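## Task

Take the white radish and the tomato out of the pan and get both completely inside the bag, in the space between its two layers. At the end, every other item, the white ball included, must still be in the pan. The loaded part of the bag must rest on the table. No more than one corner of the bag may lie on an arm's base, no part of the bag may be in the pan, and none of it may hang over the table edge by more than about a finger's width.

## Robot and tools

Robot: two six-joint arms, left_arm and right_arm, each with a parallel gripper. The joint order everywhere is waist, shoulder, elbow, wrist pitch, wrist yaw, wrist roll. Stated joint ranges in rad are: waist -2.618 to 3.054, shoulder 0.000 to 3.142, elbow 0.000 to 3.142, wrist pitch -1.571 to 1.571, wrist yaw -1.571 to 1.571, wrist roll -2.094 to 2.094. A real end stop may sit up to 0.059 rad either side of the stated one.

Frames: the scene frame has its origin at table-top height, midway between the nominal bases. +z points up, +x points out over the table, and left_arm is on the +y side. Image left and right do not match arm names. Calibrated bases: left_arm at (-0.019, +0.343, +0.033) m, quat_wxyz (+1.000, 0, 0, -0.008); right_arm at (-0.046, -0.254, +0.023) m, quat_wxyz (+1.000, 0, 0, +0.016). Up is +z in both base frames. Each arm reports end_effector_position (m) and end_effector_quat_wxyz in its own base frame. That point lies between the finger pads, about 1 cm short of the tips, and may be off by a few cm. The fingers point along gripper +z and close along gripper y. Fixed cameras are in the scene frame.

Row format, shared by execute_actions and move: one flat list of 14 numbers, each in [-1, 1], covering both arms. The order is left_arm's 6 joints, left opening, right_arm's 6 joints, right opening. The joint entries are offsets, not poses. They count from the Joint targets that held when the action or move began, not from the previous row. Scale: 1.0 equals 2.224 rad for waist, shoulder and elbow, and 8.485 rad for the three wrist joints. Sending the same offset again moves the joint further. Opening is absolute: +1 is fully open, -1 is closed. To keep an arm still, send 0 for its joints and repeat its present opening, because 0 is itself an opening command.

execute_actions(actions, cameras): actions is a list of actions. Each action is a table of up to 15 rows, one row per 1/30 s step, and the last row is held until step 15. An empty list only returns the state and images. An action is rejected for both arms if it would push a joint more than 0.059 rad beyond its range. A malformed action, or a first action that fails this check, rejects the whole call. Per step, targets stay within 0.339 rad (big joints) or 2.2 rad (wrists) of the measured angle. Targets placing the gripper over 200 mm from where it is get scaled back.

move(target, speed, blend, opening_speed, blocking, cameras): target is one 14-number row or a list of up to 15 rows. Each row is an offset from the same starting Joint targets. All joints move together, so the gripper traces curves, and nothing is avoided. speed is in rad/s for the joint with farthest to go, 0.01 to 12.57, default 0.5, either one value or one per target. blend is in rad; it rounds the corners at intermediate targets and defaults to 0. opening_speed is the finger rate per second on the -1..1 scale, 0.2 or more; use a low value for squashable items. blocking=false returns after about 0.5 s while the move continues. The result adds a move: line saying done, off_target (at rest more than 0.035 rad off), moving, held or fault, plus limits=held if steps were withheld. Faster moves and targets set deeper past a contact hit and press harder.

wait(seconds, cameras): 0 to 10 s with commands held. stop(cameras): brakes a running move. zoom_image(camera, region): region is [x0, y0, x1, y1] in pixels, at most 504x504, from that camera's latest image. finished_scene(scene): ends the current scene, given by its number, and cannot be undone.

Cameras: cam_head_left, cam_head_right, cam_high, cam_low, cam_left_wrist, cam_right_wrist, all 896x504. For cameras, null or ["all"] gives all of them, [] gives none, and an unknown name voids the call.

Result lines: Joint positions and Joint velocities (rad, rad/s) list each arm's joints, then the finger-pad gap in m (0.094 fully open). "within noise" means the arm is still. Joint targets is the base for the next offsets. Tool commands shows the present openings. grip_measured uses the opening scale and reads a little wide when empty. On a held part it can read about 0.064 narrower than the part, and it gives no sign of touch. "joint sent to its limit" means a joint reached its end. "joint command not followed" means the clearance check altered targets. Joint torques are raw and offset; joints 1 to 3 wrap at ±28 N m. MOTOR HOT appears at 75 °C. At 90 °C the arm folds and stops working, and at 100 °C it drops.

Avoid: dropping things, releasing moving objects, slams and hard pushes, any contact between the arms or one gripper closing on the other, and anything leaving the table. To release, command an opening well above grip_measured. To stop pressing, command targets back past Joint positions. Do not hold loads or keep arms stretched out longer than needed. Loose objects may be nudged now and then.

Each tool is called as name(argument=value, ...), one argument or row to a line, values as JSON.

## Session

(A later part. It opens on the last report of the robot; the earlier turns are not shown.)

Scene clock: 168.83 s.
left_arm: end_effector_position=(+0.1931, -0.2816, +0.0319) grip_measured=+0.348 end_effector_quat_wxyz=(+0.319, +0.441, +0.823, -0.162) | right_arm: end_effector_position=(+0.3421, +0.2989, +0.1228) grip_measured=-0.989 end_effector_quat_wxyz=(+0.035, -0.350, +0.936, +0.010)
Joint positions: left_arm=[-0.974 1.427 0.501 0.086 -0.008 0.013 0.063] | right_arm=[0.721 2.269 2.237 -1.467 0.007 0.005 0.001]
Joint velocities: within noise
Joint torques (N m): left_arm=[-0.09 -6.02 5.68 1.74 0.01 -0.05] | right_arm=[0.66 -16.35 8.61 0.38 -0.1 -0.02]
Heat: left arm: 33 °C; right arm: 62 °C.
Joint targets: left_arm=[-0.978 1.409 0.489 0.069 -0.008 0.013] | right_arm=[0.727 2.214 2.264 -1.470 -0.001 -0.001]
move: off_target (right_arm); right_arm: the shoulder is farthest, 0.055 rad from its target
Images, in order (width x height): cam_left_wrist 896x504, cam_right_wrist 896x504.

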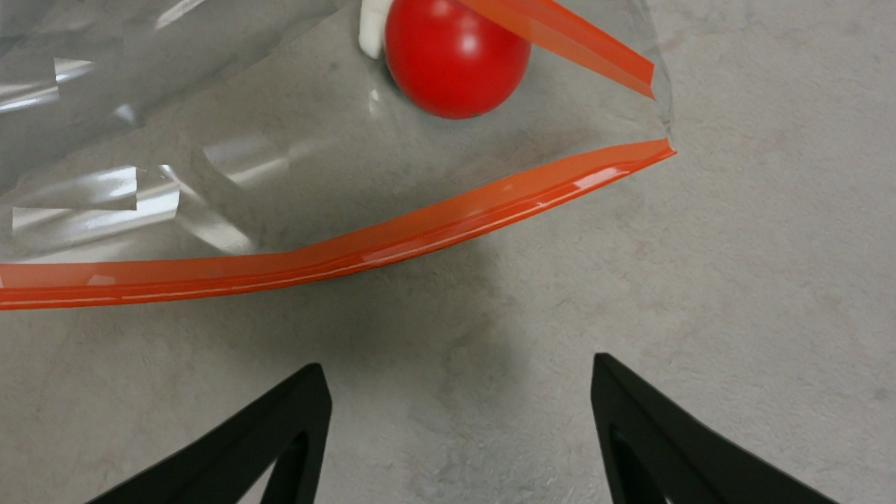

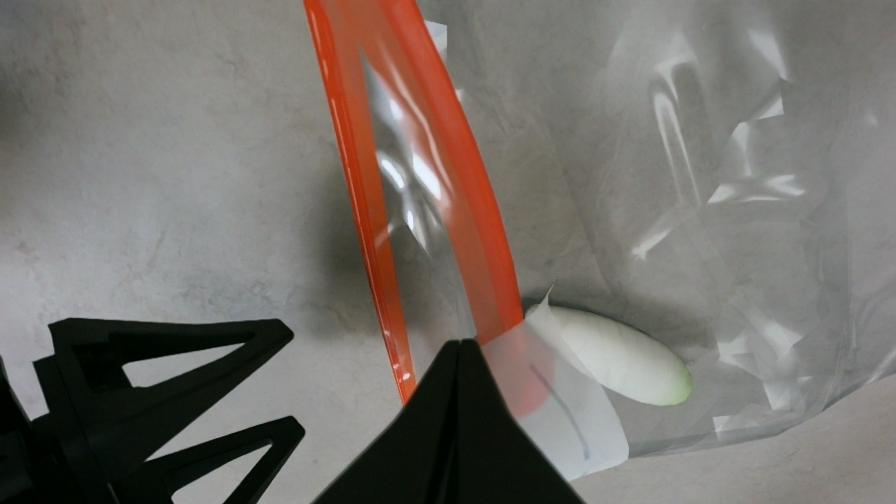

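move(
  target=[
    [0,-0.04,0.1,-0.03,0,0,0.35,0.018,0,0,0,0,0,-1],
    [0,-0.05,0.135,-0.05,0,0,0.35,0.018,0.0576,-0.1232,0.0397,0,0,-1],
  ],
  speed=0.2,
)

Scene clock: 172.73 s.
left_arm: end_effector_position=(+0.1972, -0.2876, +0.1011) grip_measured=+0.348 end_effector_quat_wxyz=(+0.298, +0.445, +0.831, -0.151) | right_arm: end_effector_position=(+0.3440, +0.3261, +0.0361) grip_measured=-0.989 end_effector_quat_wxyz=(+0.042, -0.369, +0.928, +0.013)
Joint positions: left_arm=[-0.974 1.317 0.766 -0.339 -0.008 0.013 0.063] | right_arm=[0.761 2.329 1.992 -1.147 0.007 0.005 0.001]
Joint velocities: within noise
Joint torques (N m): left_arm=[-0.1 -6.05 10.17 1.69 0 -0.06] | right_arm=[0.66 -10.92 5.97 0.6 -0.1 -0.02]
Heat: left arm: 33 °C; right arm: 62 °C.
Joint targets: left_arm=[-0.978 1.298 0.789 -0.355 -0.008 0.013] | right_arm=[0.768 2.343 1.990 -1.133 -0.001 -0.001]
move: done

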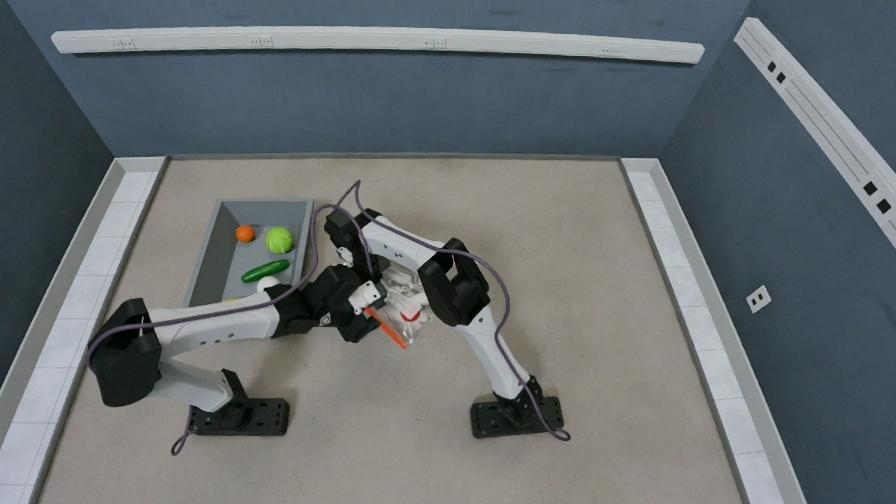

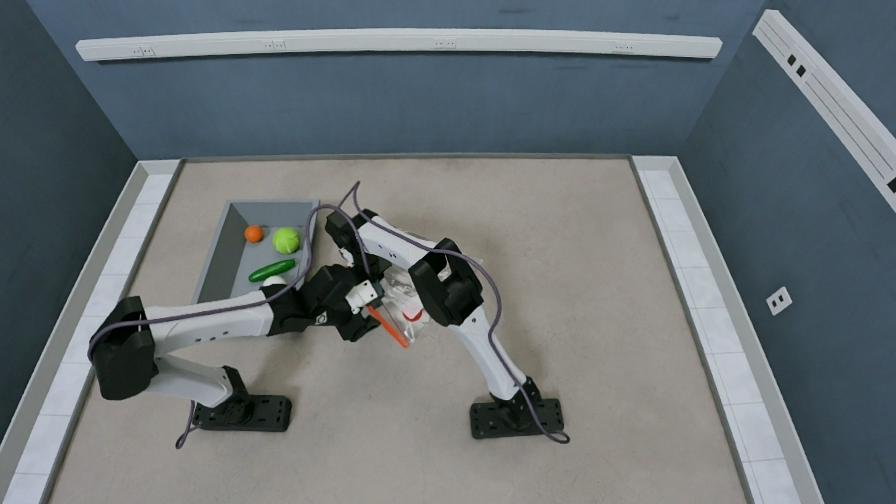

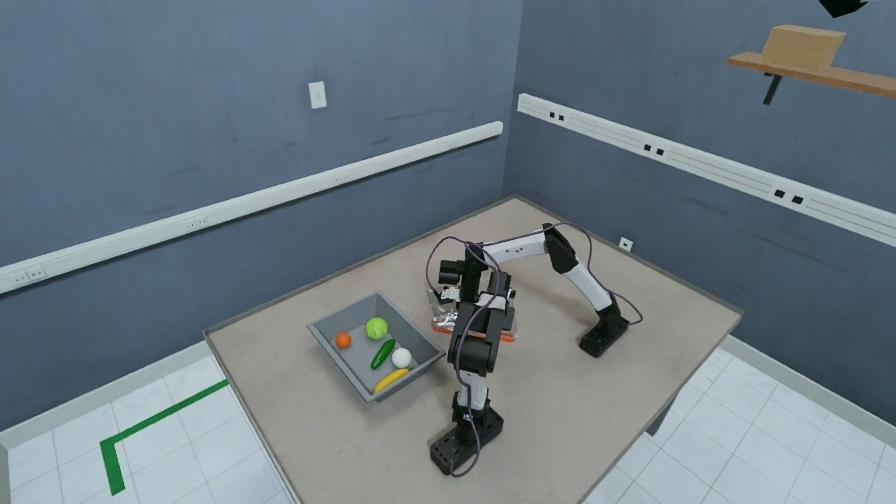

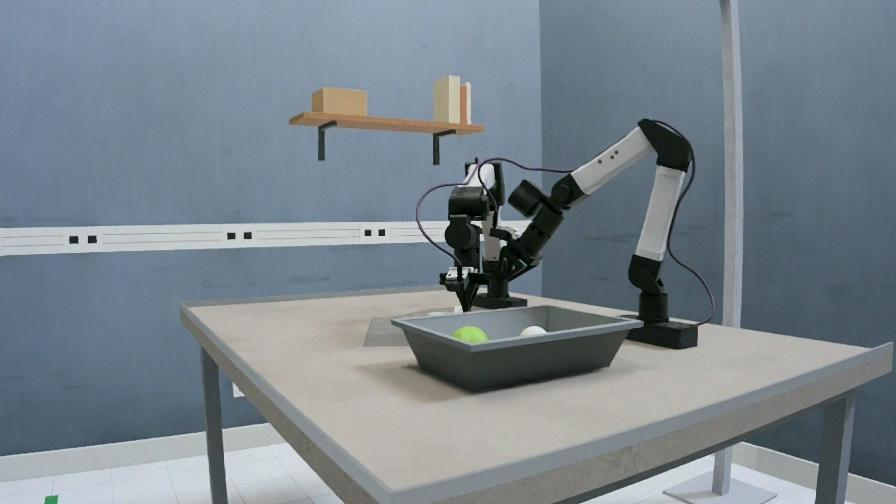

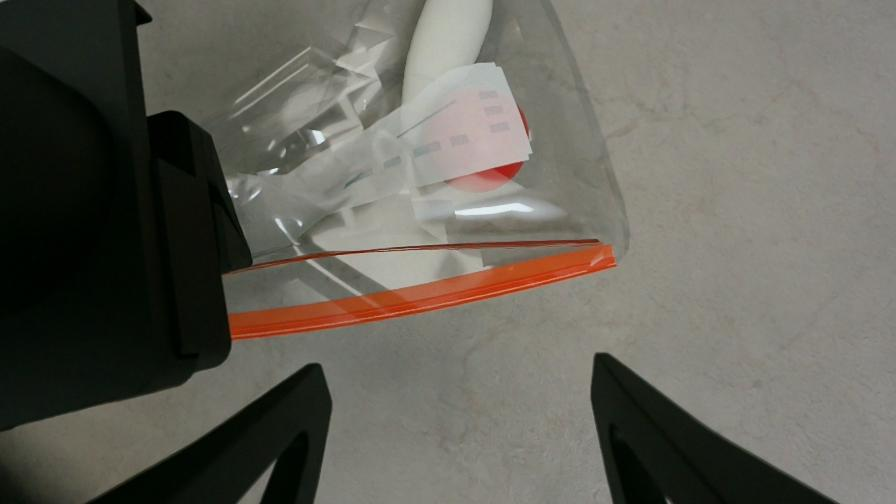

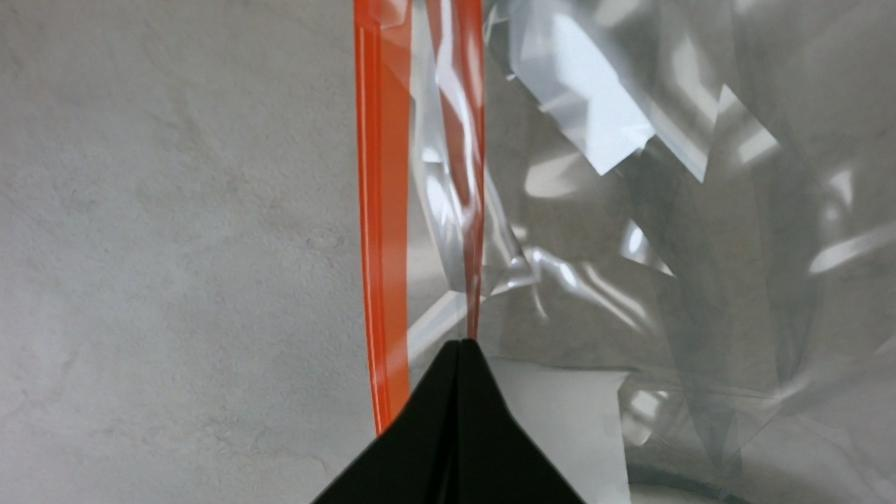

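move(
  target=[
    [0,0,0,0,0,0,0.35,0,0.012,-0.042,0.0125,0,0,-1],
    [0,0,0,0,0,0,0.35,0,0.012,-0.042,0.0125,0,0,-0.6],
    [0,0,0,0,0,0,0.35,0,0.0,0.11,-0.03,0,0,-0.6],
  ],
  speed=0.2,
  opening_speed=0.5,
)

Scene clock: 177.57 s.
left_arm: end_effector_position=(+0.1971, -0.2874, +0.1010) grip_measured=+0.348 end_effector_quat_wxyz=(+0.298, +0.445, +0.831, -0.151) | right_arm: end_effector_position=(+0.3396, +0.3220, +0.0788) grip_measured=-0.601 end_effector_quat_wxyz=(+0.021, -0.369, +0.929, +0.005)
Joint positions: left_arm=[-0.974 1.317 0.766 -0.34 -0.008 0.013 0.063] | right_arm=[0.761 2.354 2.209 -1.383 0.007 0.005 0.019]
Joint velocities: within noise
Joint torques (N m): left_arm=[-0.08 -6.02 10.18 1.66 0 -0.05] | right_arm=[0.65 -13.23 8.53 0.33 -0.1 -0.01]
Heat: left arm: 33 °C; right arm: 61 °C.
Joint targets: left_arm=[-0.978 1.298 0.789 -0.355 -0.008 0.013] | right_arm=[0.768 2.343 2.235 -1.388 -0.001 -0.001]
move: done

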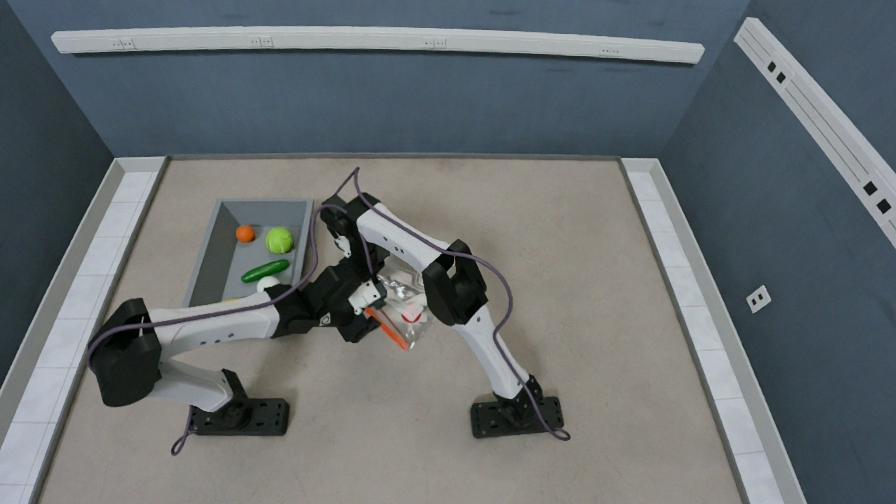

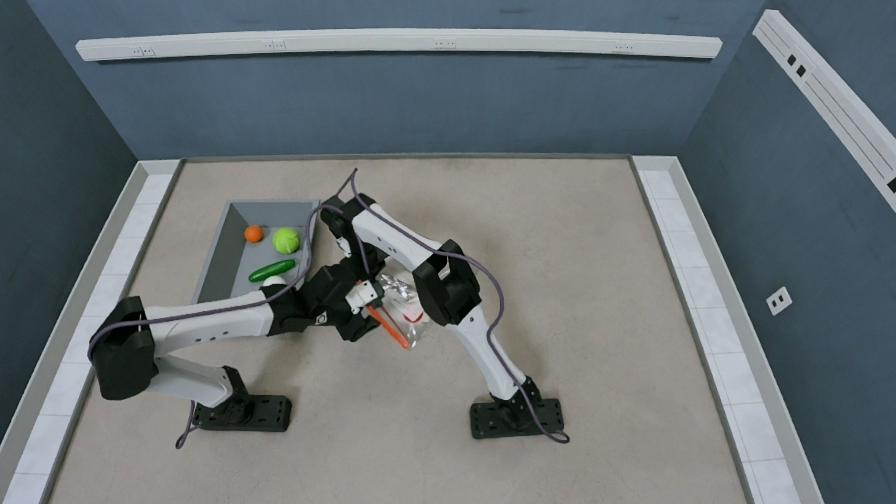

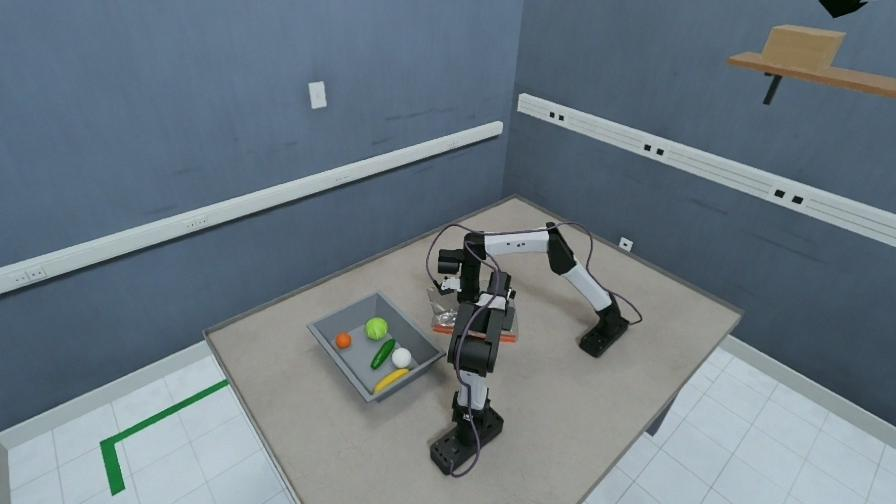

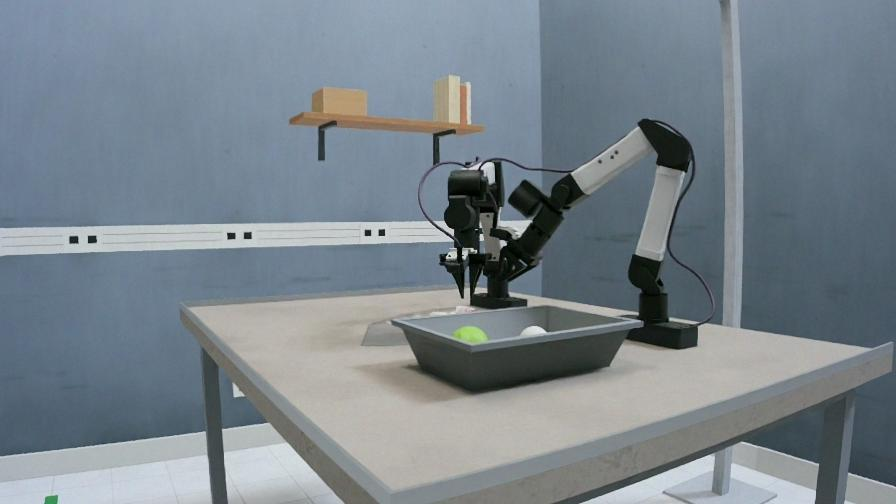

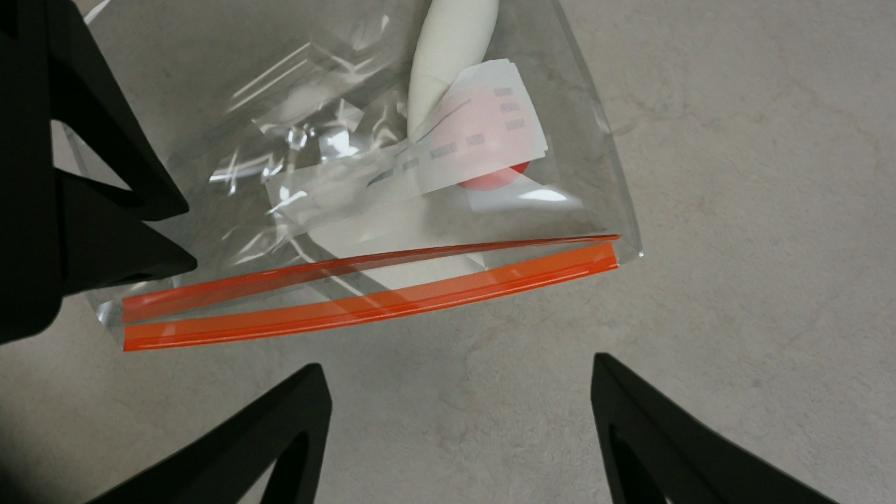

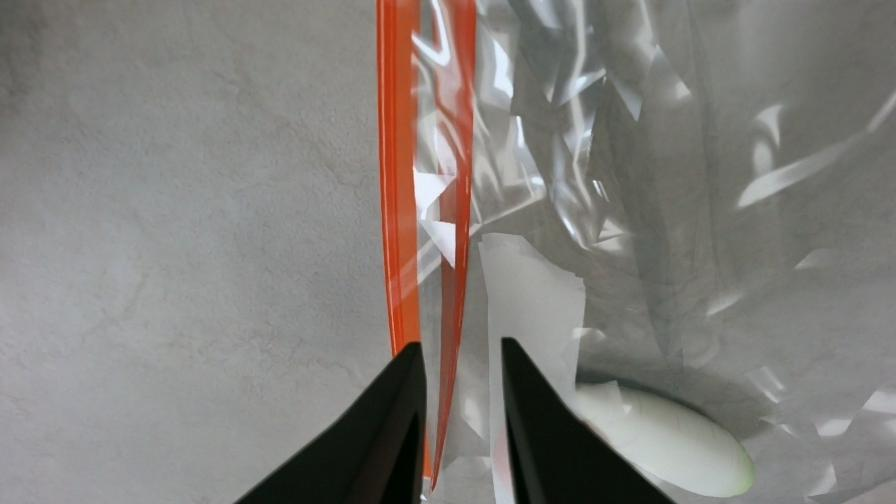

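finished_scene(
  scene=1,
)

The scene is finished: the task was done.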